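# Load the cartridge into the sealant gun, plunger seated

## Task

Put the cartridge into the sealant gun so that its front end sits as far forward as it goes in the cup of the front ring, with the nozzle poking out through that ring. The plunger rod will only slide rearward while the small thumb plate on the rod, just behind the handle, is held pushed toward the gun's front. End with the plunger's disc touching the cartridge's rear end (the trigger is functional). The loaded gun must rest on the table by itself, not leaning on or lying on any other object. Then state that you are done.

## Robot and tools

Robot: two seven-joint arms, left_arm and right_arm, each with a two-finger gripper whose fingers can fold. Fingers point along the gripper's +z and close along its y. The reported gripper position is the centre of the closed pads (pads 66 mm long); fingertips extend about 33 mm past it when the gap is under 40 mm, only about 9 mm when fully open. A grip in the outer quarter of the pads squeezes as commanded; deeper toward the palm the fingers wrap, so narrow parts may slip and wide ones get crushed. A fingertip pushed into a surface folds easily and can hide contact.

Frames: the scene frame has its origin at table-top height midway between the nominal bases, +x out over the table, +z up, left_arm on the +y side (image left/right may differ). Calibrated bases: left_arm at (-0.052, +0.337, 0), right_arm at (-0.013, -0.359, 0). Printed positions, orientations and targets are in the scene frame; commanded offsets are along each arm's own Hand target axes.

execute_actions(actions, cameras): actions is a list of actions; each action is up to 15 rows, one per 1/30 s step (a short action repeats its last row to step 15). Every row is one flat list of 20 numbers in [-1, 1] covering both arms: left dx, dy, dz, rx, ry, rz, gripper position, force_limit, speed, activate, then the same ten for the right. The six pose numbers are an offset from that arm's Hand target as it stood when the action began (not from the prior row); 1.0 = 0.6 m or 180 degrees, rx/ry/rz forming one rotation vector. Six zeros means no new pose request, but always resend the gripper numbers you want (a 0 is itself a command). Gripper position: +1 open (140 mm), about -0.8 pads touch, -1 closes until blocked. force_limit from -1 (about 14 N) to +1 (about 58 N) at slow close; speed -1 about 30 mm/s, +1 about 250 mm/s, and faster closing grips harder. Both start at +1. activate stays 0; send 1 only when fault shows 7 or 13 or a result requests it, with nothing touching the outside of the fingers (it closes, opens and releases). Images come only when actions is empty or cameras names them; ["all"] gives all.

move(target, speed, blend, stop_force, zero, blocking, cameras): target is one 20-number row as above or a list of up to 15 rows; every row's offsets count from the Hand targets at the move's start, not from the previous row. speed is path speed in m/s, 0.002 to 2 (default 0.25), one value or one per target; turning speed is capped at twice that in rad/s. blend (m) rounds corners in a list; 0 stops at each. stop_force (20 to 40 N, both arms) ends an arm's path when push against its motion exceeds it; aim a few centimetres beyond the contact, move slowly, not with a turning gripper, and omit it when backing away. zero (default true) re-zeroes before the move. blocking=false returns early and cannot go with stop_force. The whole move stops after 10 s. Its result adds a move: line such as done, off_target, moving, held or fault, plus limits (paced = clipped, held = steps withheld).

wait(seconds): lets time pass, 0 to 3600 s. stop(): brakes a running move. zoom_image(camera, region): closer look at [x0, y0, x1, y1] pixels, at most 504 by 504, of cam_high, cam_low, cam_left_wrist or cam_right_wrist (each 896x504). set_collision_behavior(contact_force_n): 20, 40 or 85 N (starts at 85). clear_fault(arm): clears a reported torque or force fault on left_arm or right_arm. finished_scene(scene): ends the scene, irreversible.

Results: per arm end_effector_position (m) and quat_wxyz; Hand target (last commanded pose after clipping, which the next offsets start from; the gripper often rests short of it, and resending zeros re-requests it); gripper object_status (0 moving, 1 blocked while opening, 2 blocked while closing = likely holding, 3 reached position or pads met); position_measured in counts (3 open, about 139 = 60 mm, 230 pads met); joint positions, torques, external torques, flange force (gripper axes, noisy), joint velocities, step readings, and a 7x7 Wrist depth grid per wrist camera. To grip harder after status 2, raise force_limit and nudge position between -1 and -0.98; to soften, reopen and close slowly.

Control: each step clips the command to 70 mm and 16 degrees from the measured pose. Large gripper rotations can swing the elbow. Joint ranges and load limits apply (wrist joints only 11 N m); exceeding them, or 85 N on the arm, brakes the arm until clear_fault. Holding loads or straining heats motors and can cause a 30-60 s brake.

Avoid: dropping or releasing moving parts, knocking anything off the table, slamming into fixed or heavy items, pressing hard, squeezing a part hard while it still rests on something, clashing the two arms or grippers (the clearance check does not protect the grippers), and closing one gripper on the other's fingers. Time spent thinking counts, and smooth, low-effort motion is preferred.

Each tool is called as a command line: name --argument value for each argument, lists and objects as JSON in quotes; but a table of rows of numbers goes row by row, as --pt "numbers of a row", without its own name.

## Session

execute_actions --actions '[]'

Scene clock: 0.00 s.
left_arm: end_effector_position=(+0.4004, -0.0015, +0.2960) position_measured=3 object_status=3 fault=0 end_effector_quat_wxyz=(+0.425, +0.828, -0.033, +0.364) | right_arm: end_effector_position=(+0.4514, -0.3885, +0.1448) position_measured=3 object_status=3 fault=0 end_effector_quat_wxyz=(-0.028, +0.868, -0.489, -0.078)
Joint positions: left_arm=[-0.815 -0.445 0.167 -2.672 -2.342 2.799 0.159] | right_arm=[-0.118 -0.045 -0.006 -2.309 0.13 2.137 -0.748]
Joint velocities: within noise
Joint torques (N m): no reading
External joint torques (N m): no reading
Flange force (N): no reading
Wrist depth (mm): cam_left_wrist=[- - - 2895 - - 379 / - 426 - - - 460 388 / 373 436 508 - - 437 409 / 351 404 497 - - 469 - / - 113 - - - 147 103 / - 105 - - - - 109 / - 344 378 - - - -] | cam_right_wrist=[225 228 234 242 246 255 255 / 236 241 246 252 261 266 279 / 249 255 256 271 277 - 296 / 260 268 284 286 296 318 318 / - 137 303 308 333 140 341 / - 305 317 333 342 124 - / - 336 - 359 378 378 -]
Hand target: left_arm +0.4004, -0.0015, +0.2960; +0.425, +0.828, -0.033, +0.364 | right_arm +0.4514, -0.3885, +0.1448; -0.028, +0.868, -0.489, -0.078
Tool commands: left_gripper/position=+1.0 left_gripper/force_limit=+1.0 left_gripper/speed=+1.0 left_gripper/activate=+0.0 right_gripper/position=+1.0 right_gripper/force_limit=+1.0 right_gripper/speed=+1.0 right_gripper/activate=+0.0

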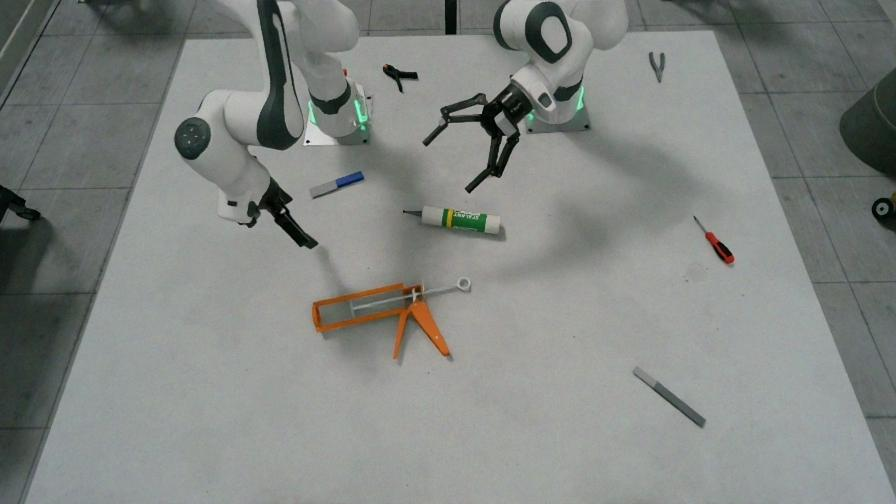

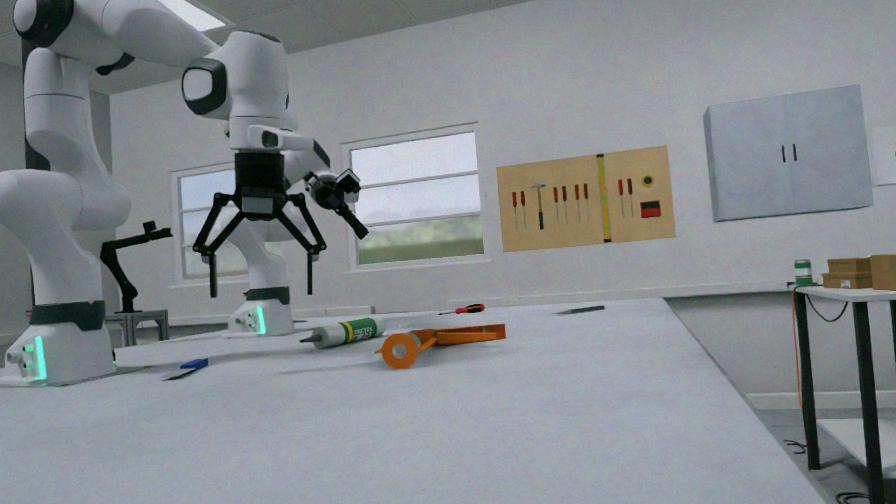

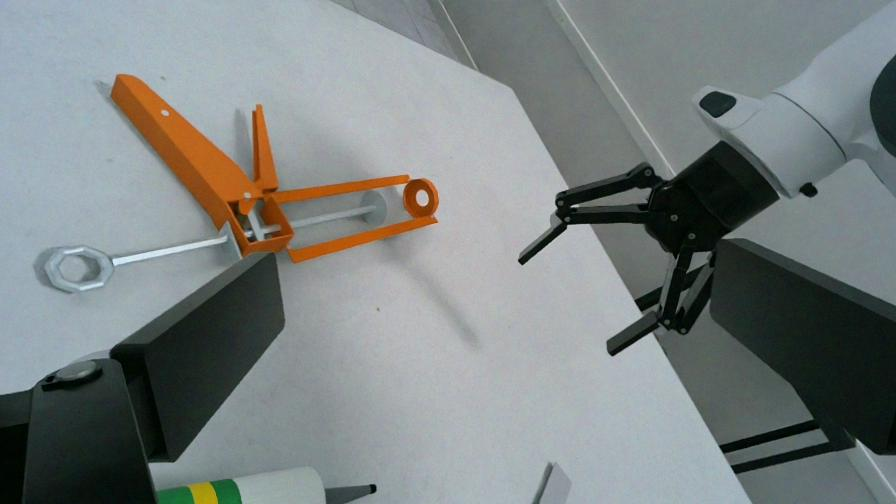

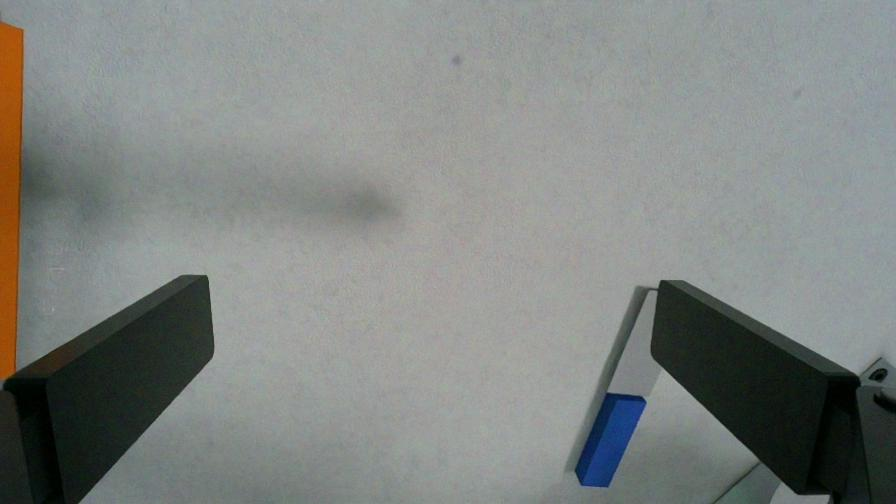

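move --pt "0.146 -0.2423 -0.1947 -0.0379 -0.1492 0.2057 0.0 0 0 0 0 0 0 0 0 0 0.0 0 0 0" --pt "0.146 -0.2423 -0.1947 -0.0758 -0.2983 0.4113 0.0 0 0 0 0 0 0 0 0 0 0.0 0 0 0" --speed 0.25 --blend '[0.05, 0]' --cameras '["cam_high","cam_left_wrist"]'

Scene clock: 167.07 s.
left_arm: end_effector_position=(+0.4508, +0.1979, +0.2967) position_measured=129 object_status=3 fault=0 end_effector_quat_wxyz=(-0.158, -0.665, +0.714, -0.148) | right_arm: end_effector_position=(+0.4514, -0.3885, +0.1448) position_measured=129 object_status=3 fault=0 end_effector_quat_wxyz=(-0.028, +0.868, -0.489, -0.078)
Joint positions: left_arm=[-0.799 -0.183 0.664 -2.098 -0.348 1.939 0.114] | right_arm=[-0.118 -0.045 -0.006 -2.309 0.13 2.137 -0.748]
Joint velocities: left_arm=[-0.001 0 -0.001 0 0 0 0.007] | right_arm=[within noise]
Joint torques (N m): left_arm=[-1.59 -18.12 -2.92 24.63 0.33 2 0.38] | right_arm=[1.17 -29.11 -0.4 21.7 0.74 2.14 -0.1]
External joint torques (N m): left_arm=[-1.61 1.24 0.61 0.3 0.32 -0.19 0.37] | right_arm=[1.28 -0.22 -0.25 -0.97 0.06 -0.13 -0.1]
Flange force (N): left_arm=[-0.6 -7.2 0.1] | right_arm=[-2.9 2.4 1.1]
Wrist depth (mm): cam_left_wrist=[- 458 478 478 - - 469 / - 454 467 - - - 450 / - - - - - - - / - 453 - - 137 - - / - - 110 - 138 95 - / - - - - - - - / - - - - - - -] | cam_right_wrist=[224 228 234 241 248 254 259 / 237 241 248 254 - 268 279 / 248 256 263 268 275 288 295 / - - 276 - 295 306 317 / 284 - 128 311 141 321 344 / - 89 314 - 114 91 371 / - - 347 - - - 74]
Hand target: left_arm +0.4502, +0.1984, +0.2962; +0.158, +0.662, -0.718, +0.146 | right_arm +0.4514, -0.3885, +0.1448; -0.028, +0.868, -0.489, -0.078
Off the commanded pose: left_arm 0.001 m, 1 deg | right_arm 0.000 m, 0 deg.
move: done; blend cut to 0 m at target 1

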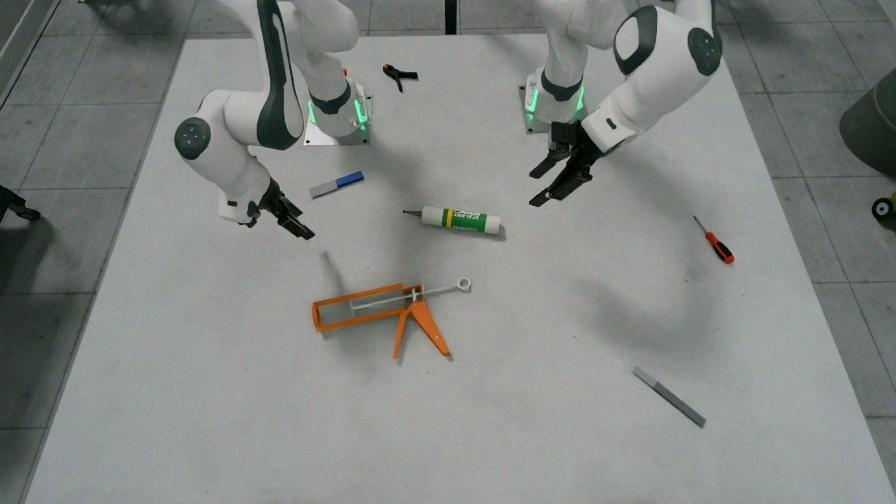

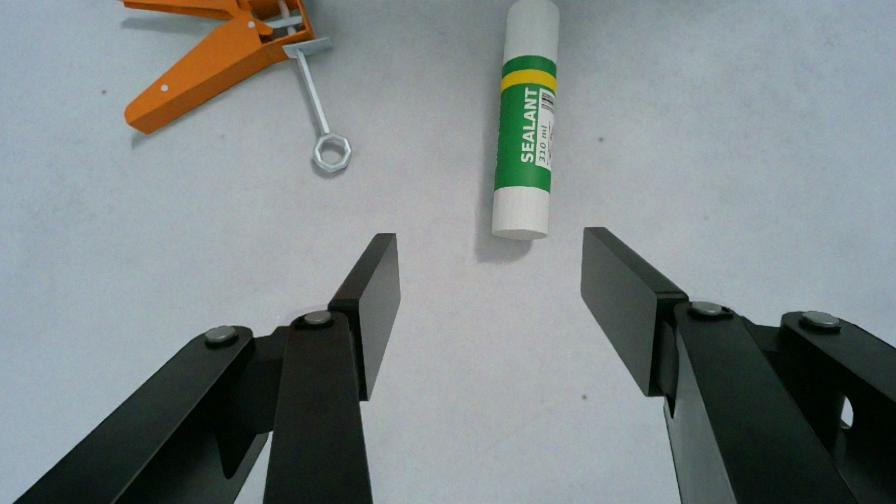

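move --target '[0,0,0,0,0,0,0.0,0,0,0, -0.2265,-0.4403,-0.1862,0.0162,0.0513,0.0882,0.0,0,0,0]' --speed 0.25 --cameras '["cam_high","cam_right_wrist","cam_low"]'

Scene clock: 188.60 s.
left_arm: end_effector_position=(+0.4508, +0.1979, +0.2966) position_measured=129 object_status=3 fault=0 end_effector_quat_wxyz=(-0.158, -0.665, +0.715, -0.148) | right_arm: end_effector_position=(+0.6202, -0.1502, +0.2707) position_measured=129 object_status=3 fault=0 end_effector_quat_wxyz=(-0.001, +0.796, -0.605, +0.002)
Joint positions: left_arm=[-0.799 -0.183 0.664 -2.097 -0.348 1.939 0.116] | right_arm=[0.225 0.347 0.117 -1.472 -0.043 1.821 0.071]
Joint velocities: left_arm=[within noise] | right_arm=[0.001 -0.001 0.001 0 0 -0.001 0.004]
Joint torques (N m): left_arm=[-1.41 -18.08 -3.05 24.6 0.26 1.97 0.39] | right_arm=[1.75 -43.37 0.67 24.39 0.74 2.15 0.2]
External joint torques (N m): left_arm=[-1.4 1.38 0.52 0.15 0.27 -0.23 0.38] | right_arm=[1.87 0.32 -0.75 -0.47 0.03 -0.44 0.2]
Flange force (N): left_arm=[-0.8 -7.2 0.4] | right_arm=[-2.0 0.0 0.0]
Wrist depth (mm): cam_left_wrist=[512 468 475 - - - 496 / - 468 474 - 459 - - / 467 - - - 454 446 452 / - - - - 136 - - / - 459 110 - 135 95 440 / - - - - 429 - - / - - - - 420 - -] | cam_right_wrist=[- - 364 344 385 388 403 / 361 372 382 364 393 413 409 / - 376 383 397 409 411 429 / 383 392 394 410 423 438 444 / 384 381 131 - 135 452 - / - 89 110 - - 91 87 / - - - - - - 74]
Hand target: left_arm +0.4502, +0.1984, +0.2962; +0.158, +0.662, -0.718, +0.146 | right_arm +0.6196, -0.1501, +0.2698; +0.000, +0.795, -0.607, +0.002
Off the commanded pose: left_arm 0.001 m, 1 deg | right_arm 0.001 m, 0 deg.
move: done
Images, in order (width x height): cam_high 896x504, cam_low 896x504, cam_right_wrist 896x504.

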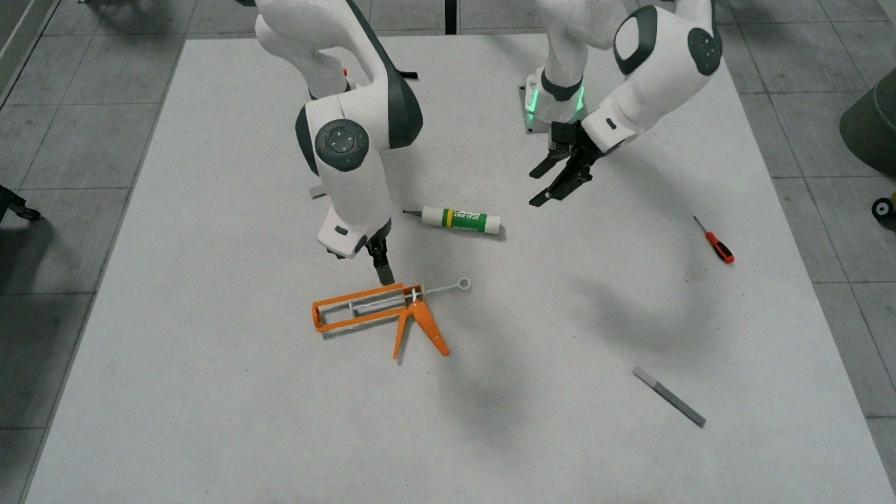

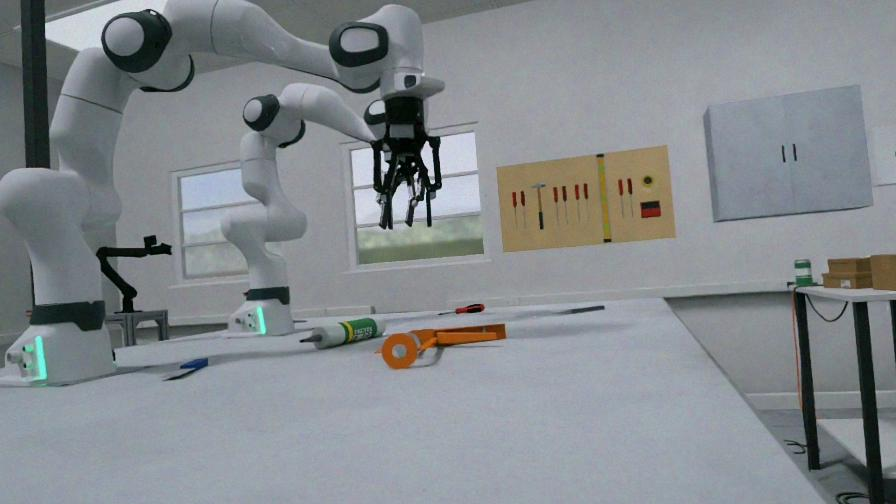

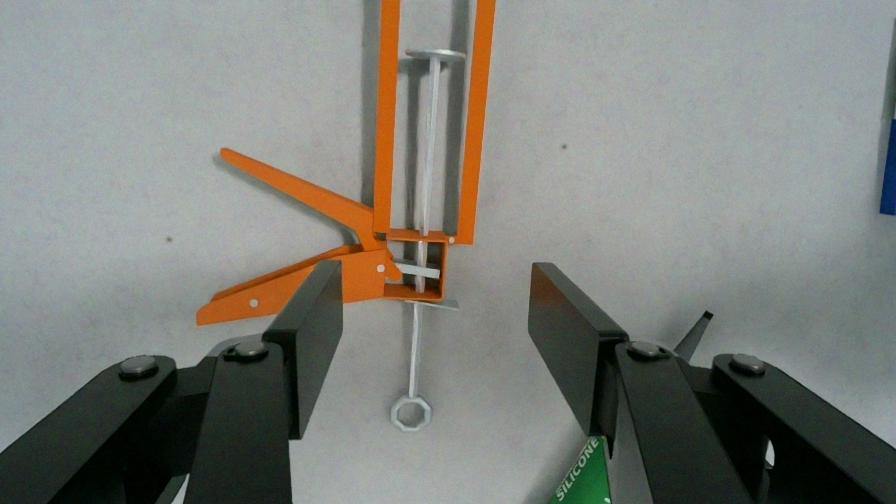

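zoom_image --camera "cam_low" --region '[290, 290, 530, 390]'

zoom_image --camera "cam_right_wrist" --region '[180, 0, 540, 300]'

zoom_image --camera "cam_high" --region '[295, 190, 525, 370]'

Scaled by 2.100 from the camera's image (finer frame: 1280x720).

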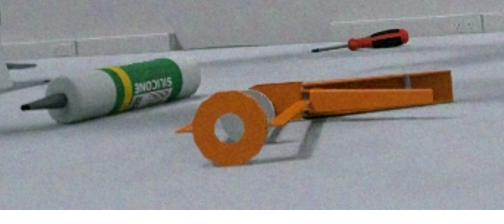

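Scaled by 1.400 from the camera's image (finer frame: 1280x720).

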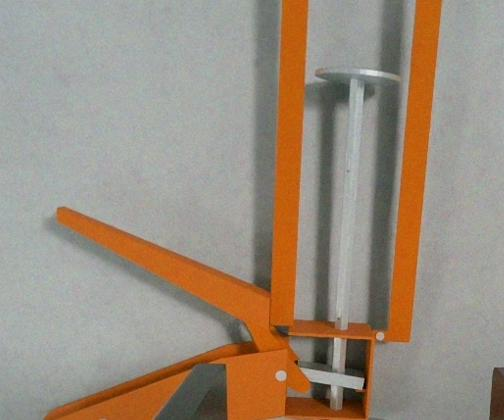

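Scaled by 2.191 from the camera's image (finer frame: 1280x720).

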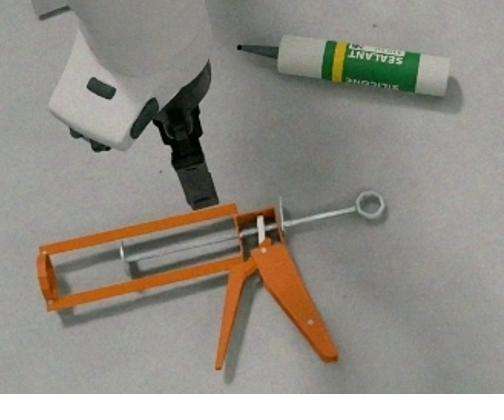

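move --pt "0 0 0 0 0 0 0.0 0 0 0 0.0958 -0.0155 0.2 0 0 0.0244 0.6 -0.5 0 0" --pt "0 0 0 0 0 0 0.0 0 0 0 0.0958 -0.0155 0.30 0 0 0.0244 0.6 -0.5 0 0" --speed 0.2 --blend '[0.02, 0]' --cameras '["cam_right_wrist"]'

Scene clock: 286.00 s.
left_arm: end_effector_position=(+0.4508, +0.1979, +0.2966) position_measured=129 object_status=3 fault=0 end_effector_quat_wxyz=(-0.158, -0.665, +0.715, -0.148) | right_arm: end_effector_position=(+0.6422, -0.2033, +0.0889) position_measured=53 object_status=3 fault=0 end_effector_quat_wxyz=(+0.001, +0.770, -0.638, -0.001)
Joint positions: left_arm=[-0.799 -0.183 0.664 -2.097 -0.348 1.939 0.116] | right_arm=[0.173 0.516 0.072 -1.685 -0.044 2.197 0.072]
Joint velocities: left_arm=[within noise] | right_arm=[0 -0.002 0 0 0 0.004 0.001]
Joint torques (N m): left_arm=[-1.34 -18.09 -3.11 24.65 0.28 1.98 0.35] | right_arm=[1.19 -47.61 0.72 22.77 0.21 2.65 -0.2]
External joint torques (N m): left_arm=[-1.32 1.35 0.48 0.22 0.27 -0.22 0.34] | right_arm=[1.18 -0.19 -0.89 -0.73 -0.39 0.07 -0.2]
Flange force (N): left_arm=[-0.6 -7.2 0.2] | right_arm=[-0.7 4.0 0.5]
Wrist depth (mm): cam_left_wrist=[497 463 468 - - 475 469 / 487 474 459 - 437 461 - / 496 - - - - - 469 / 462 450 - 450 154 431 - / - 452 111 - 137 100 - / - - - - - - - / - - - - - - -] | cam_right_wrist=[189 191 169 201 205 210 216 / 194 197 200 206 213 217 224 / 200 205 205 214 220 226 232 / 203 - 214 219 225 234 240 / 212 127 223 230 212 133 250 / - 107 206 237 243 108 254 / - 236 237 225 255 - -]
Hand target: left_arm +0.4502, +0.1984, +0.2962; +0.158, +0.662, -0.718, +0.146 | right_arm +0.6441, -0.2036, +0.0900; +0.000, +0.771, -0.637, +0.002
Off the commanded pose: left_arm 0.001 m, 1 deg | right_arm 0.002 m, 0 deg.
move: done

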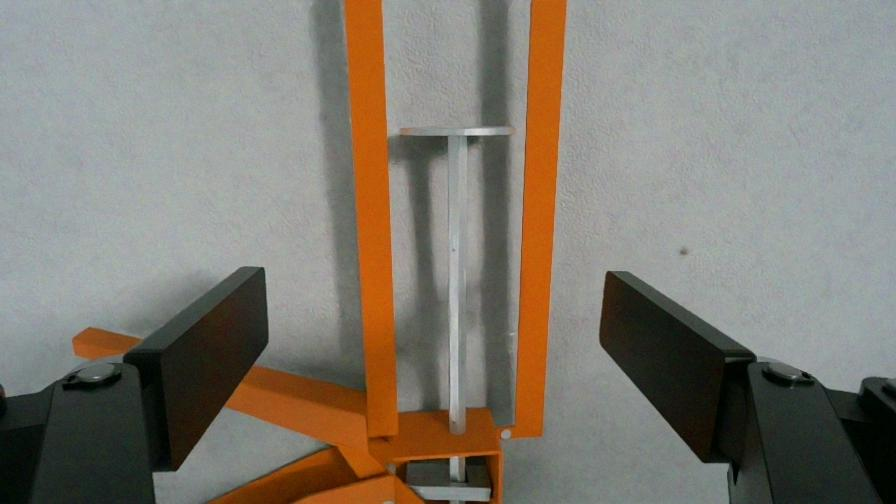

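move --pt "0 0 0 0 0 0 0.0 0 0 0 0 0.012 0 0 0 0 0.6 -0.5 0 0" --pt "0 0 0 0 0 0 0.0 0 0 0 0 0.012 0.0725 0 0 0 0.6 -0.5 0 0" --speed 0.1 --blend '[0.005, 0]' --cameras '["cam_right_wrist"]'

Scene clock: 305.90 s.
left_arm: end_effector_position=(+0.4508, +0.1979, +0.2966) position_measured=129 object_status=3 fault=0 end_effector_quat_wxyz=(-0.158, -0.665, +0.715, -0.148) | right_arm: end_effector_position=(+0.6360, -0.2055, +0.0462) position_measured=53 object_status=3 fault=0 end_effector_quat_wxyz=(+0.001, +0.771, -0.637, +0.000)
Joint positions: left_arm=[-0.799 -0.183 0.664 -2.097 -0.348 1.939 0.116] | right_arm=[0.175 0.558 0.067 -1.738 -0.048 2.292 0.072]
Joint velocities: left_arm=[within noise] | right_arm=[0 -0.001 -0.001 0 0 0.004 0]
Joint torques (N m): left_arm=[-1.36 -18.09 -3.05 24.65 0.27 1.98 0.41] | right_arm=[1.84 -47.85 0.66 21.47 0.24 2.78 -0.06]
External joint torques (N m): left_arm=[-1.39 1.35 0.47 0.21 0.27 -0.23 0.4] | right_arm=[1.73 -0.17 -1.06 -1.2 -0.32 0.19 -0.06]
Flange force (N): left_arm=[-0.7 -7.3 0.3] | right_arm=[-1.6 6.2 0.6]
Wrist depth (mm): cam_left_wrist=[489 449 486 - - - 458 / 485 472 482 473 - 474 461 / 472 - - - 409 450 - / - - - 428 445 439 - / - - 109 442 136 95 429 / - - - 440 - - - / - - - 417 - - -] | cam_right_wrist=[151 154 156 161 164 169 173 / 156 159 159 165 169 174 178 / 161 164 164 171 176 180 186 / 166 168 171 177 180 188 192 / 171 126 177 183 166 134 201 / - 182 184 189 194 108 203 / - 160 171 190 205 206 -]
Hand target: left_arm +0.4502, +0.1984, +0.2962; +0.158, +0.662, -0.718, +0.146 | right_arm +0.6372, -0.2051, +0.0465; +0.000, +0.771, -0.637, +0.002
Off the commanded pose: left_arm 0.001 m, 1 deg | right_arm 0.001 m, 0 deg.
move: done; blend cut to 0.0036 m at target 1

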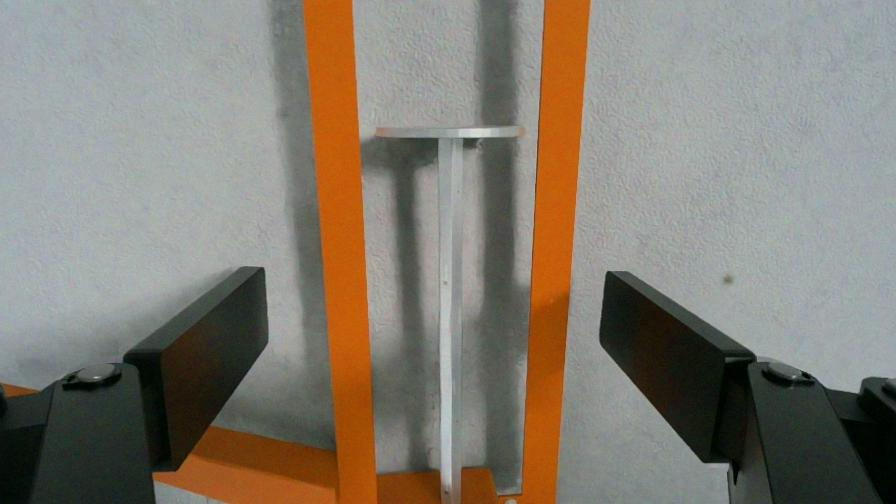

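move --target '[0,0,0,0,0,0,0.0,0,0,0, 0,0.0067,0,0,0,0,0.6,-0.5,0,0]' --speed 0.05

execute_actions --actions '[[[0,0,0,0,0,0,0.0,0,0,0, 0,0,0,0,0,0,-1,-0.6,-1,0]],[[0,0,0,0,0,0,0.0,0,0,0, 0,0,0,0,0,0,-1,-0.6,-1,0]],[[0,0,0,0,0,0,0.0,0,0,0, 0,0,0,0,0,0,-1,-0.6,-1,0]]]' --cameras '["cam_right_wrist"]'

Scene clock: 324.27 s.
left_arm: end_effector_position=(+0.4508, +0.1979, +0.2966) position_measured=129 object_status=3 fault=0 end_effector_quat_wxyz=(-0.158, -0.665, +0.715, -0.148) | right_arm: end_effector_position=(+0.6323, -0.2063, +0.0454) position_measured=53 object_status=3 fault=0 end_effector_quat_wxyz=(+0.001, +0.771, -0.637, +0.000)
Joint positions: left_arm=[-0.799 -0.183 0.664 -2.097 -0.348 1.939 0.116] | right_arm=[0.175 0.549 0.067 -1.755 -0.048 2.3 0.072]
Joint velocities: left_arm=[within noise] | right_arm=[0 -0.001 0 -0.003 0.001 0.005 0]
Joint torques (N m): left_arm=[-1.36 -18.05 -3.05 24.61 0.26 1.97 0.33] | right_arm=[1.74 -48.4 0.6 21.2 0.37 2.71 -0.07]
External joint torques (N m): left_arm=[-1.3 1.41 0.59 0.16 0.26 -0.23 0.32] | right_arm=[1.64 -1.25 -1.09 -1.25 -0.18 0.15 -0.07]
Flange force (N): left_arm=[-0.8 -7.3 0.3] | right_arm=[-1.3 9.3 -1.2]
Wrist depth (mm): cam_left_wrist=[- 459 481 475 - - - / - 460 477 475 - - - / - - 460 - - - - / - - - - 136 - - / - - 109 436 157 95 - / - - - - - - - / - - - - - - -] | cam_right_wrist=[150 153 136 160 163 168 172 / 155 158 141 164 169 173 178 / 161 163 164 168 174 179 186 / 166 168 171 175 180 187 191 / 171 126 175 183 164 134 201 / - 107 182 189 195 108 202 / - 159 170 194 203 205 -]
Hand target: left_arm +0.4502, +0.1984, +0.2962; +0.158, +0.662, -0.718, +0.146 | right_arm +0.6332, -0.2059, +0.0465; +0.000, +0.771, -0.637, +0.002
Off the commanded pose: left_arm 0.001 m, 1 deg | right_arm 0.001 m, 0 deg.
move: done

Scene clock: 325.97 s.
left_arm: end_effector_position=(+0.4508, +0.1979, +0.2966) position_measured=129 object_status=3 fault=0 end_effector_quat_wxyz=(-0.158, -0.665, +0.715, -0.148) | right_arm: end_effector_position=(+0.6325, -0.2062, +0.0457) position_measured=109 object_status=2 fault=0 end_effector_quat_wxyz=(+0.001, +0.771, -0.637, +0.000)
Joint positions: left_arm=[-0.799 -0.183 0.664 -2.097 -0.348 1.939 0.116] | right_arm=[0.175 0.549 0.066 -1.755 -0.048 2.301 0.072]
Joint torques (N m): left_arm=[-1.42 -18.09 -3.04 24.67 0.25 1.97 0.39] | right_arm=[1.78 -48.08 0.64 21.13 0.42 2.7 -0.04]
External joint torques (N m): left_arm=[-1.37 1.23 0.56 0.3 0.25 -0.22 0.38] | right_arm=[1.74 -0.81 -1 -1.38 -0.13 0.13 -0.04]
External joint torques at the end of the 1st action: left_arm=[-1.25 1.17 0.68 0.22 0.29 -0.22 0.31] | right_arm=[1.85 -1.09 -0.77 -1.49 -0.17 0.14 -0.01]
External joint torques at the end of the 2nd action: left_arm=[-1.47 1.37 0.36 0.14 0.27 -0.21 0.35] | right_arm=[1.7 -1.09 -1.03 -1.53 -0.15 0.15 0]
Flange force (N): left_arm=[-0.7 -7.2 0.0] | right_arm=[-1.5 8.7 -0.5]
Flange force at the end of the 1st action (N): left_arm=[-0.8 -6.7 0.0] | right_arm=[-1.7 9.9 -0.9]
Flange force at the end of the 2nd action (N): left_arm=[-0.5 -7.0 0.5] | right_arm=[-1.4 10.2 -0.8]
Wrist depth (mm): cam_left_wrist=[- 456 481 - - - - / 468 459 - 470 - - 452 / 479 - - 453 437 447 - / 463 - - - 154 440 424 / 463 - 109 - 156 96 432 / - - - - - - - / - - - - - - -] | cam_right_wrist=[151 153 156 161 141 168 172 / 156 158 141 164 170 173 178 / 161 163 165 169 173 180 185 / 166 169 172 176 159 189 189 / 171 174 156 182 145 193 201 / - - 164 189 168 93 93 / - - 170 195 183 - 75]
Hand target: left_arm +0.4502, +0.1984, +0.2962; +0.158, +0.662, -0.718, +0.146 | right_arm +0.6332, -0.2059, +0.0465; +0.000, +0.771, -0.637, +0.002
Off the commanded pose: left_arm 0.001 m, 1 deg | right_arm 0.001 m, 0 deg.
Step readings (end_effector_position of left_arm | right_arm; steps 1 to 15: 1st action; 16 to 30: 2nd action; 31 to 45: 3rd action):
0: (+0.4508, +0.1979, +0.2966) | (+0.6323, -0.2063, +0.0454)
1: (+0.4508, +0.1979, +0.2966) | (+0.6324, -0.2063, +0.0455)
2: (+0.4508, +0.1979, +0.2966) | (+0.6324, -0.2063, +0.0455)
4: (+0.4508, +0.1979, +0.2966) | (+0.6324, -0.2063, +0.0455)
8: (+0.4508, +0.1979, +0.2966) | (+0.6325, -0.2063, +0.0455)
15: (+0.4508, +0.1979, +0.2966) | (+0.6325, -0.2062, +0.0455)
16: (+0.4508, +0.1979, +0.2966) | (+0.6325, -0.2062, +0.0455)
17: (+0.4508, +0.1979, +0.2966) | (+0.6325, -0.2062, +0.0455)
19: (+0.4508, +0.1979, +0.2966) | (+0.6325, -0.2062, +0.0455)
23: (+0.4508, +0.1979, +0.2966) | (+0.6325, -0.2063, +0.0455)
30: (+0.4508, +0.1979, +0.2966) | (+0.6325, -0.2063, +0.0455)
31: (+0.4508, +0.1979, +0.2966) | (+0.6325, -0.2063, +0.0455)
32: (+0.4508, +0.1979, +0.2966) | (+0.6325, -0.2063, +0.0455)
34: (+0.4508, +0.1979, +0.2966) | (+0.6325, -0.2063, +0.0455)
38: (+0.4508, +0.1979, +0.2966) | (+0.6325, -0.2062, +0.0457)
45: (+0.4508, +0.1979, +0.2966) | (+0.6325, -0.2062, +0.0457)

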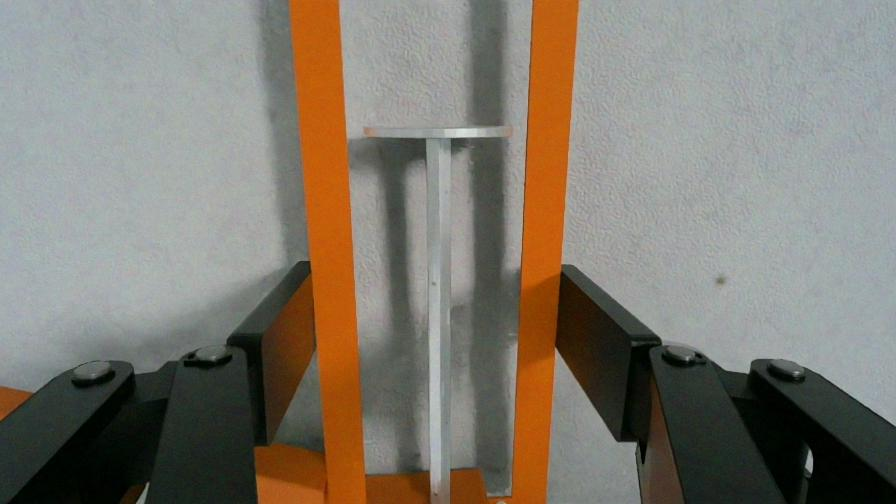

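move --pt "0 0 0 0 0 0 0.0 0 0 0 0.069 0.122 -0.002 0 0 0.03 -1 -0.6 -1 0" --pt "0 0 0 0 0 0 0.0 0 0 0 0.138 0.2438 -0.002 0 0 0.0611 -1 -0.6 -1 0" --speed 0.08 --blend '[0.04, 0]' --cameras '["cam_right_wrist","cam_high","cam_low"]'

Scene clock: 343.00 s.
left_arm: end_effector_position=(+0.4508, +0.1979, +0.2966) position_measured=129 object_status=3 fault=0 end_effector_quat_wxyz=(-0.158, -0.665, +0.715, -0.148) | right_arm: end_effector_position=(+0.5022, -0.3145, +0.0449) position_measured=109 object_status=2 fault=0 end_effector_quat_wxyz=(+0.005, +0.710, -0.705, +0.000)
Joint positions: left_arm=[-0.799 -0.183 0.664 -2.097 -0.348 1.939 0.116] | right_arm=[0.092 0.189 -0.002 -2.33 -0.008 2.511 0.087]
Joint velocities: left_arm=[within noise] | right_arm=[0 -0.001 0 -0.001 -0.001 0.004 0]
Joint torques (N m): left_arm=[-1.41 -18.07 -3.09 24.59 0.27 1.99 0.42] | right_arm=[0.68 -36.57 -0.71 19.68 1.09 2.9 0.02]
External joint torques (N m): left_arm=[-1.45 1.43 0.43 0.12 0.27 -0.21 0.4] | right_arm=[0.5 -2.41 -1.03 -0.24 0.66 0.35 0.02]
Flange force (N): left_arm=[-0.7 -7.3 0.6] | right_arm=[0.8 6.9 -4.2]
Wrist depth (mm): cam_left_wrist=[502 498 - - - 506 - / - 483 - - - - - / 469 463 - - 412 444 444 / 459 454 - - 151 - - / - 452 109 - 136 95 - / - - - - - - - / - - - - - - -] | cam_right_wrist=[151 154 136 162 164 170 174 / 156 158 141 166 170 175 180 / 162 164 165 171 176 181 187 / 164 169 171 177 182 189 195 / 173 174 155 183 145 193 202 / - 88 164 190 168 93 93 / - - 171 194 183 - 75]
Hand target: left_arm +0.4502, +0.1984, +0.2962; +0.158, +0.662, -0.718, +0.146 | right_arm +0.5053, -0.3149, +0.0477; +0.000, +0.707, -0.707, +0.002
Off the commanded pose: left_arm 0.001 m, 1 deg | right_arm 0.004 m, 1 deg.
move: off_target (right_arm)
Images, in order (width x height): cam_high 896x504, cam_low 896x504, cam_right_wrist 896x504.

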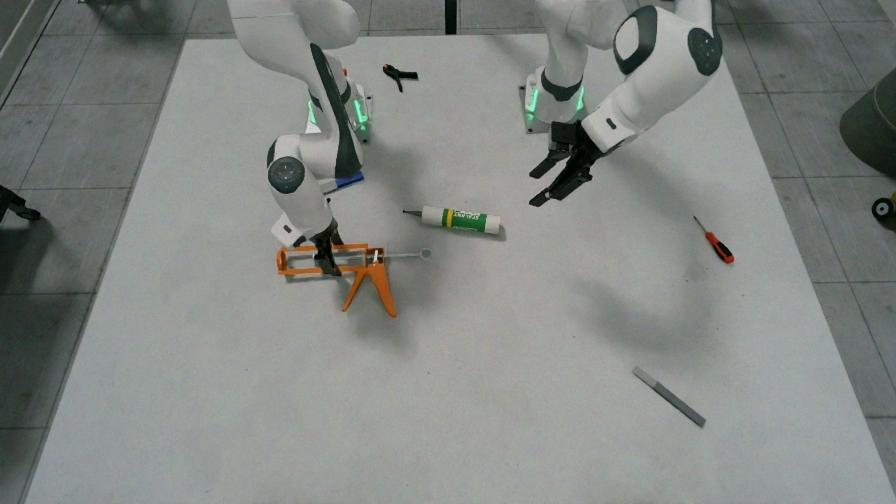

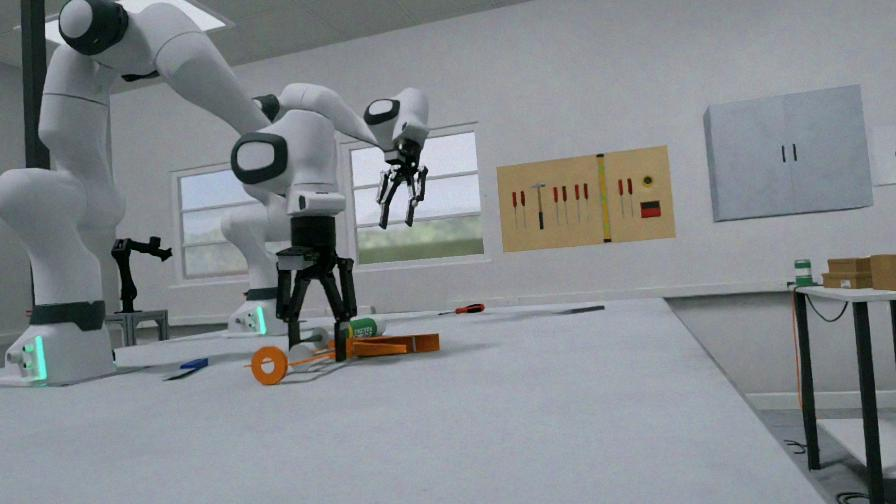

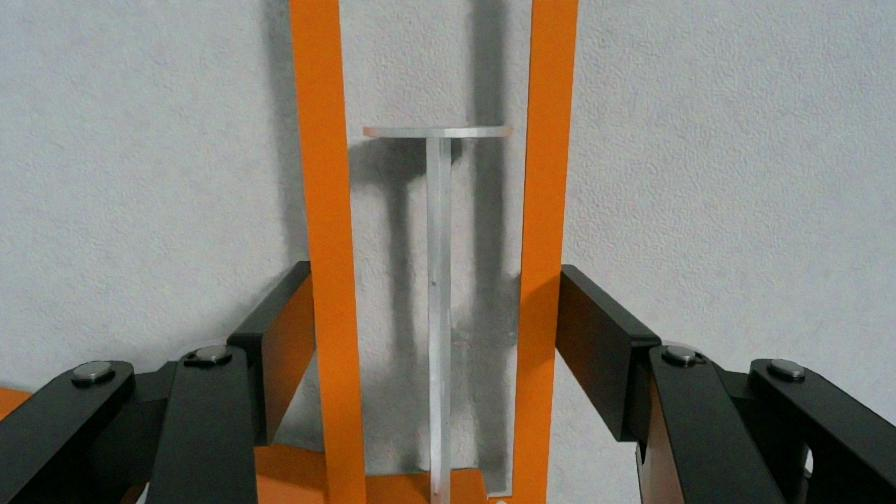

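move --pt "0 0 0 0 0 0 0.0 0 0 0 0 0 0 0 0 0 0.5 -0.6 -0.5 0" --pt "0 0 0 0 0 0 0.0 0 0 0 0 0 -0.17 0 0 0 0.5 -0.6 -0.5 0" --pt "0.2153 -0.1347 0.3737 0 0 0 0.0 0 0 0 -0.2 0.0 -0.17 0 0 0 0.5 -0.6 -0.5 0" --speed 0.15 --blend '[0, 0.02, 0]' --cameras '["cam_right_wrist","cam_high","cam_left_wrist"]'

Scene clock: 394.07 s.
left_arm: end_effector_position=(+0.5114, -0.0188, +0.1464) position_measured=129 object_status=3 fault=0 end_effector_quat_wxyz=(-0.159, -0.662, +0.719, -0.144) | right_arm: end_effector_position=(+0.5058, -0.1946, +0.1500) position_measured=66 object_status=3 fault=0 end_effector_quat_wxyz=(-0.002, +0.707, -0.707, +0.001)
Joint positions: left_arm=[-0.915 0.367 0.486 -1.883 -0.748 2.21 0.131] | right_arm=[0.202 0.065 0.107 -2.179 -0.01 2.248 0.313]
Joint velocities: left_arm=[within noise] | right_arm=[0.001 -0.001 0.001 -0.001 0 0 0.004]
Joint torques (N m): left_arm=[-0.51 -38.18 5.9 23.02 -0.13 2.51 0.11] | right_arm=[1.42 -32.24 -0.05 22.52 0.15 2.15 0.02]
External joint torques (N m): left_arm=[-0.59 0.64 0.15 0.19 -0.43 0.32 0.1] | right_arm=[1.45 0.76 -0.29 -0.56 -0.43 -0.41 0.02]
Flange force (N): left_arm=[0.4 -1.4 2.1] | right_arm=[-1.4 -0.3 0.8]
Wrist depth (mm): cam_left_wrist=[324 323 285 295 315 - 311 / 319 316 306 312 310 305 303 / 312 310 - - 302 250 296 / 306 299 301 294 154 291 289 / 298 300 111 290 289 98 286 / 294 - - 286 284 - - / - - - 279 279 - -] | cam_right_wrist=[246 248 254 255 266 271 277 / 253 256 249 264 273 282 285 / 262 261 269 271 280 288 296 / 269 269 248 284 295 302 309 / 274 130 290 293 163 307 319 / - 131 301 304 315 109 90 / - - 313 321 325 - 90]
Hand target: left_arm +0.5136, -0.0190, +0.1472; +0.158, +0.662, -0.718, +0.146 | right_arm +0.5052, -0.1946, +0.1494; +0.000, +0.707, -0.707, +0.002
Off the commanded pose: left_arm 0.002 m, 0 deg | right_arm 0.001 m, 0 deg.
move: done
Images, in order (width x height): cam_high 896x504, cam_left_wrist 896x504, cam_right_wrist 896x504.

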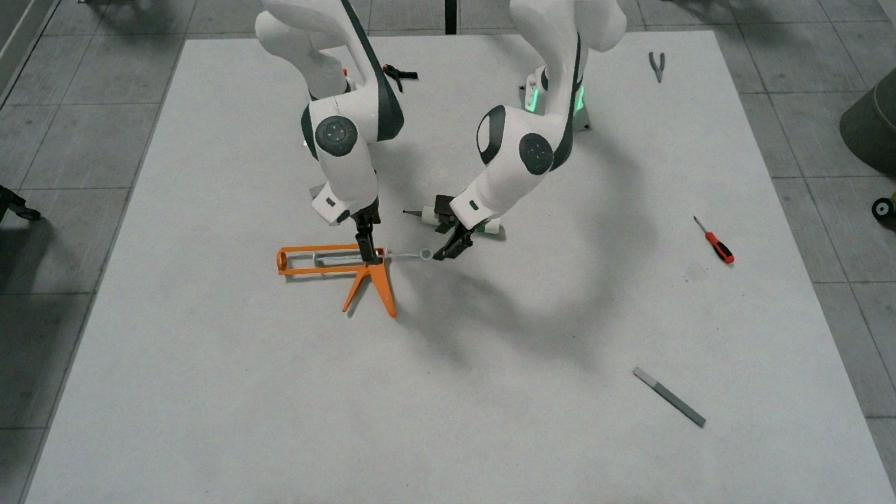

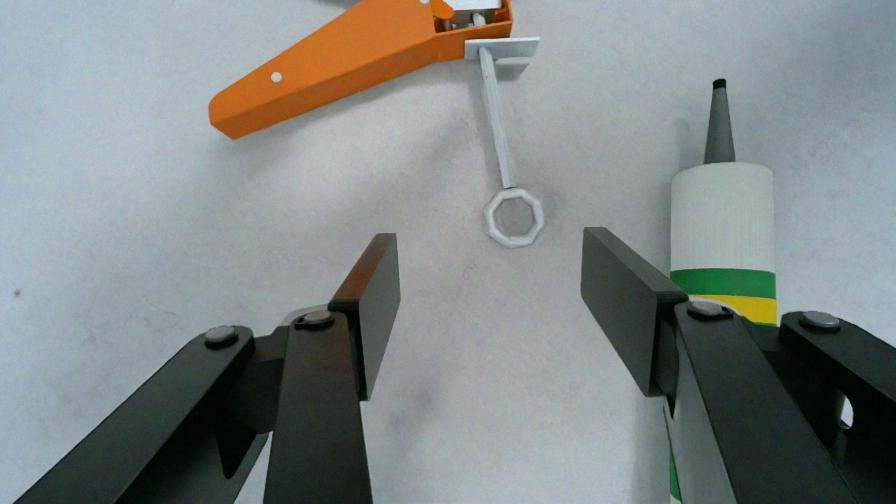

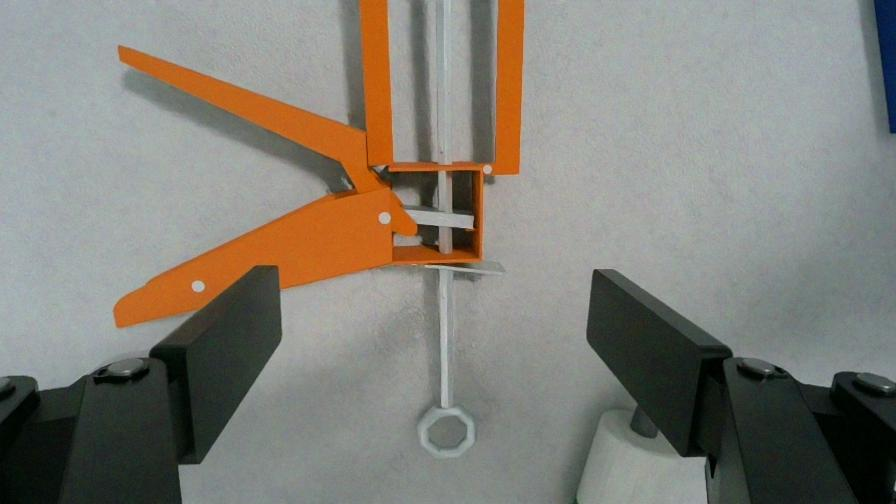

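move --pt "0 0 0.0833 0.0224 0 -0.0483 0.0 0 0 0 -0.065 0.005 0 0 0 0 -0.442 0 0 0" --pt "0 0 0.0833 0.0224 0 -0.0483 0.0 0 0 0 -0.065 0.005 0.0833 0 0 0 -0.442 0 0 0" --speed 0.1 --blend '[0.01, 0]' --cameras '["cam_right_wrist","cam_left_wrist"]'

Scene clock: 483.93 s.
left_arm: end_effector_position=(+0.5114, -0.0405, +0.1029) position_measured=129 object_status=3 fault=0 end_effector_quat_wxyz=(+0.145, +0.715, -0.665, +0.159) | right_arm: end_effector_position=(+0.5017, -0.1561, +0.0997) position_measured=185 object_status=3 fault=0 end_effector_quat_wxyz=(+0.001, +0.707, -0.707, +0.000)
Joint positions: left_arm=[-0.981 0.419 0.481 -1.947 -0.86 2.384 0.051] | right_arm=[0.244 0.172 0.135 -2.183 -0.033 2.352 0.399]
Joint velocities: left_arm=[within noise] | right_arm=[0.002 -0.002 0 0 0 0.003 0.003]
Joint torques (N m): left_arm=[-1.54 -38.09 7.21 21.07 0.08 2.61 -0.2] | right_arm=[1.66 -34.92 0.28 20.86 0.1 2.66 0.1]
External joint torques (N m): left_arm=[-1.34 0.87 0.9 -0.57 -0.43 0.34 -0.22] | right_arm=[1.47 0.22 -0.77 -1.02 -0.42 0.14 0.1]
Flange force (N): left_arm=[0.4 2.5 1.0] | right_arm=[-0.2 3.1 1.7]
Wrist depth (mm): cam_left_wrist=[280 276 240 239 242 267 262 / 275 269 266 - 262 258 257 / 265 260 261 259 257 - 250 / 267 270 257 256 237 249 203 / - - 111 248 138 96 239 / - - - 244 244 - - / - - - 239 - - -] | cam_right_wrist=[201 203 184 212 216 222 228 / 206 211 187 204 225 230 235 / 212 188 191 211 232 237 241 / 191 224 228 232 241 247 255 / 228 230 - 160 134 255 271 / 232 82 89 245 96 97 273 / - 72 - 259 - - 282]
Hand target: left_arm +0.5120, -0.0399, +0.1019; +0.145, +0.719, -0.661, +0.159 | right_arm +0.5024, -0.1557, +0.0993; +0.000, +0.707, -0.707, +0.002
Off the commanded pose: left_arm 0.001 m, 1 deg | right_arm 0.001 m, 0 deg.
move: done
Images, in order (width x height): cam_left_wrist 896x504, cam_right_wrist 896x504.

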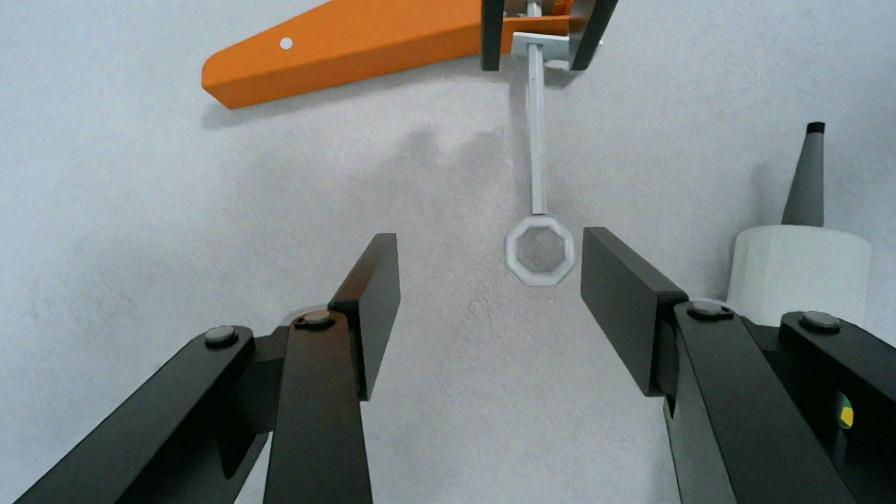

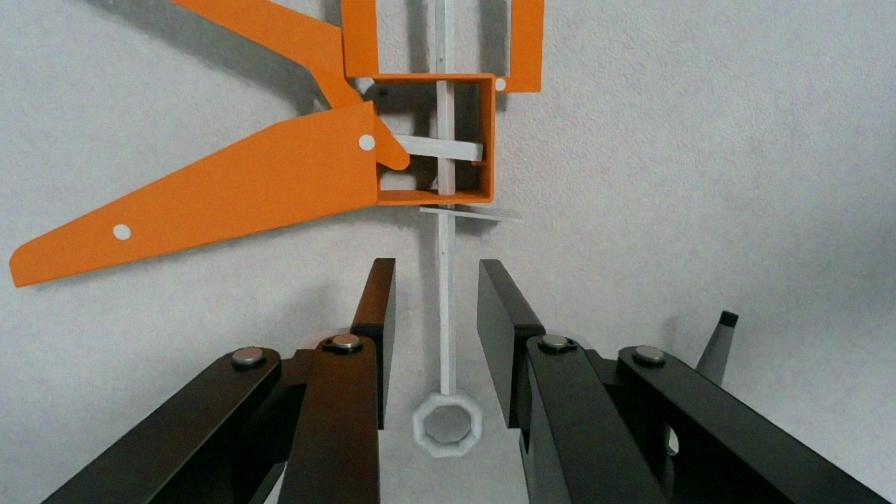

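move --target '[0.0,0.0,0,0,0,0,0.0,0,0,0, 0,0.0033,0.0883,0,0,0,-0.442,0,0,0]' --speed 0.08

move --target '[-0.01,0.0433,0.0583,0,0,0,0.0,0,0,0, 0,0,0,0,0,0,-0.442,0,0,0]' --speed 0.08 --cameras '["cam_right_wrist","cam_left_wrist"]'

Scene clock: 519.77 s.
left_arm: end_effector_position=(+0.5114, -0.0405, +0.1029) position_measured=129 object_status=3 fault=0 end_effector_quat_wxyz=(+0.145, +0.716, -0.664, +0.159) | right_arm: end_effector_position=(+0.5000, -0.1563, +0.0468) position_measured=185 object_status=3 fault=0 end_effector_quat_wxyz=(+0.001, +0.707, -0.707, +0.000)
Joint positions: left_arm=[-0.981 0.419 0.481 -1.947 -0.86 2.384 0.05] | right_arm=[0.251 0.265 0.127 -2.214 -0.056 2.475 0.416]
Joint velocities: left_arm=[within noise] | right_arm=[0.002 0.001 -0.001 0 0 0.005 0.002]
Joint torques (N m): left_arm=[-1.51 -38.18 7.18 21.14 0.1 2.63 -0.09] | right_arm=[1.69 -36.35 0.35 19.38 0.01 2.71 0.04]
External joint torques (N m): left_arm=[-1.53 0.78 0.68 -0.45 -0.41 0.35 -0.1] | right_arm=[1.77 0.33 -0.86 -1.02 -0.45 0.18 0.04]
Flange force (N): left_arm=[0.5 2.6 1.1] | right_arm=[-0.8 3.1 2.0]
Wrist depth (mm): cam_left_wrist=[287 277 242 185 237 264 261 / 269 269 266 264 261 260 259 / 266 264 262 259 240 255 248 / 261 - 256 254 237 248 202 / 263 251 111 248 245 98 239 / - - - 243 240 - - / - - - 238 237 - -] | cam_right_wrist=[154 155 141 161 166 171 174 / 158 160 135 167 172 177 181 / 136 136 139 166 178 182 187 / 139 140 174 161 185 189 193 / 174 177 110 168 188 195 202 / 179 82 93 189 96 97 208 / - 72 - 197 - - 216]
Hand target: left_arm +0.5120, -0.0399, +0.1019; +0.145, +0.719, -0.661, +0.159 | right_arm +0.5005, -0.1559, +0.0463; +0.000, +0.707, -0.707, +0.002
Off the commanded pose: left_arm 0.001 m, 1 deg | right_arm 0.001 m, 0 deg.
move: done

Scene clock: 521.07 s.
left_arm: end_effector_position=(+0.4861, -0.0520, +0.0678) position_measured=129 object_status=3 fault=0 end_effector_quat_wxyz=(+0.146, +0.721, -0.659, +0.157) | right_arm: end_effector_position=(+0.5002, -0.1562, +0.0469) position_measured=185 object_status=3 fault=0 end_effector_quat_wxyz=(+0.000, +0.707, -0.708, +0.001)
Joint positions: left_arm=[-0.996 0.436 0.435 -2.013 -0.928 2.471 0.078] | right_arm=[0.251 0.265 0.127 -2.214 -0.056 2.476 0.416]
Joint velocities: left_arm=[-0.001 0 0 0.001 -0.002 0.003 0.007] | right_arm=[within noise]
Joint torques (N m): left_arm=[-0.52 -38.91 6.2 19.77 0.13 2.5 0.24] | right_arm=[1.76 -36.33 0.36 19.36 0.07 2.69 0.07]
External joint torques (N m): left_arm=[-0.34 0.17 0.14 -0.88 -0.45 0.27 0.23] | right_arm=[1.73 0.31 -0.94 -1.04 -0.39 0.16 0.07]
Flange force (N): left_arm=[-2.3 3.5 0.5] | right_arm=[-0.7 3.2 1.9]
Wrist depth (mm): cam_left_wrist=[238 204 216 214 228 229 227 / 232 230 229 227 226 224 222 / 228 226 224 223 222 218 217 / 222 221 219 217 203 215 171 / 219 217 111 213 211 100 163 / - - - 208 209 - - / - - - 205 205 - -] | cam_right_wrist=[- 156 141 160 165 171 174 / 158 160 136 167 172 176 180 / 136 136 139 165 178 182 188 / 139 140 142 162 184 189 193 / - 176 178 169 188 196 202 / 179 82 89 190 96 97 209 / - 72 - 198 - - 211]
Hand target: left_arm +0.4869, -0.0514, +0.0675; +0.145, +0.719, -0.661, +0.159 | right_arm +0.5005, -0.1559, +0.0463; +0.000, +0.707, -0.707, +0.002
Off the commanded pose: left_arm 0.001 m, 0 deg | right_arm 0.001 m, 0 deg.
move: done
Images, in order (width x height): cam_left_wrist 896x504, cam_right_wrist 896x504.

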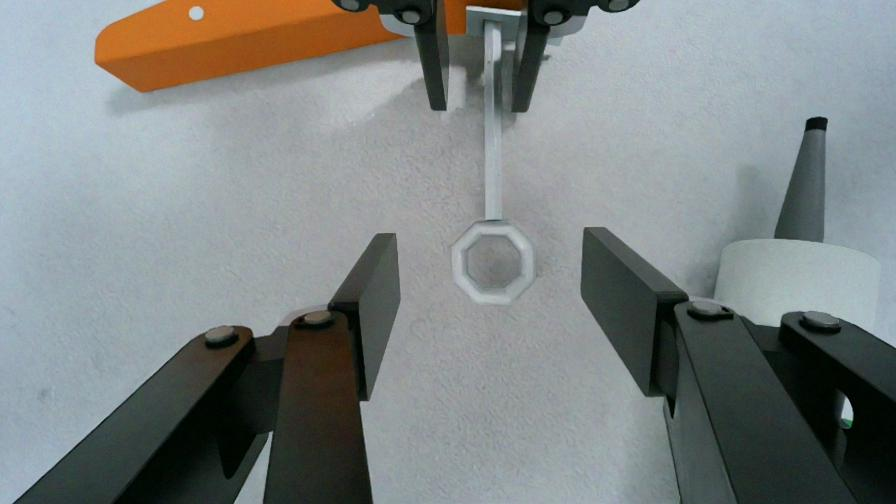

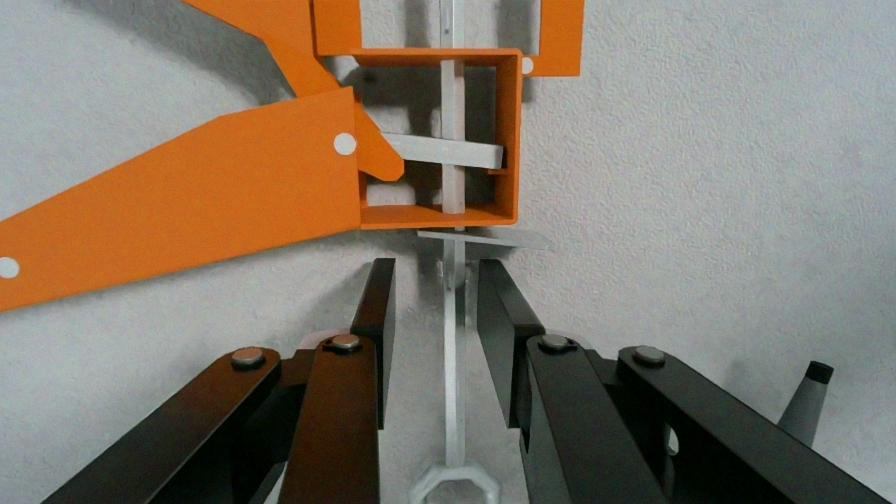

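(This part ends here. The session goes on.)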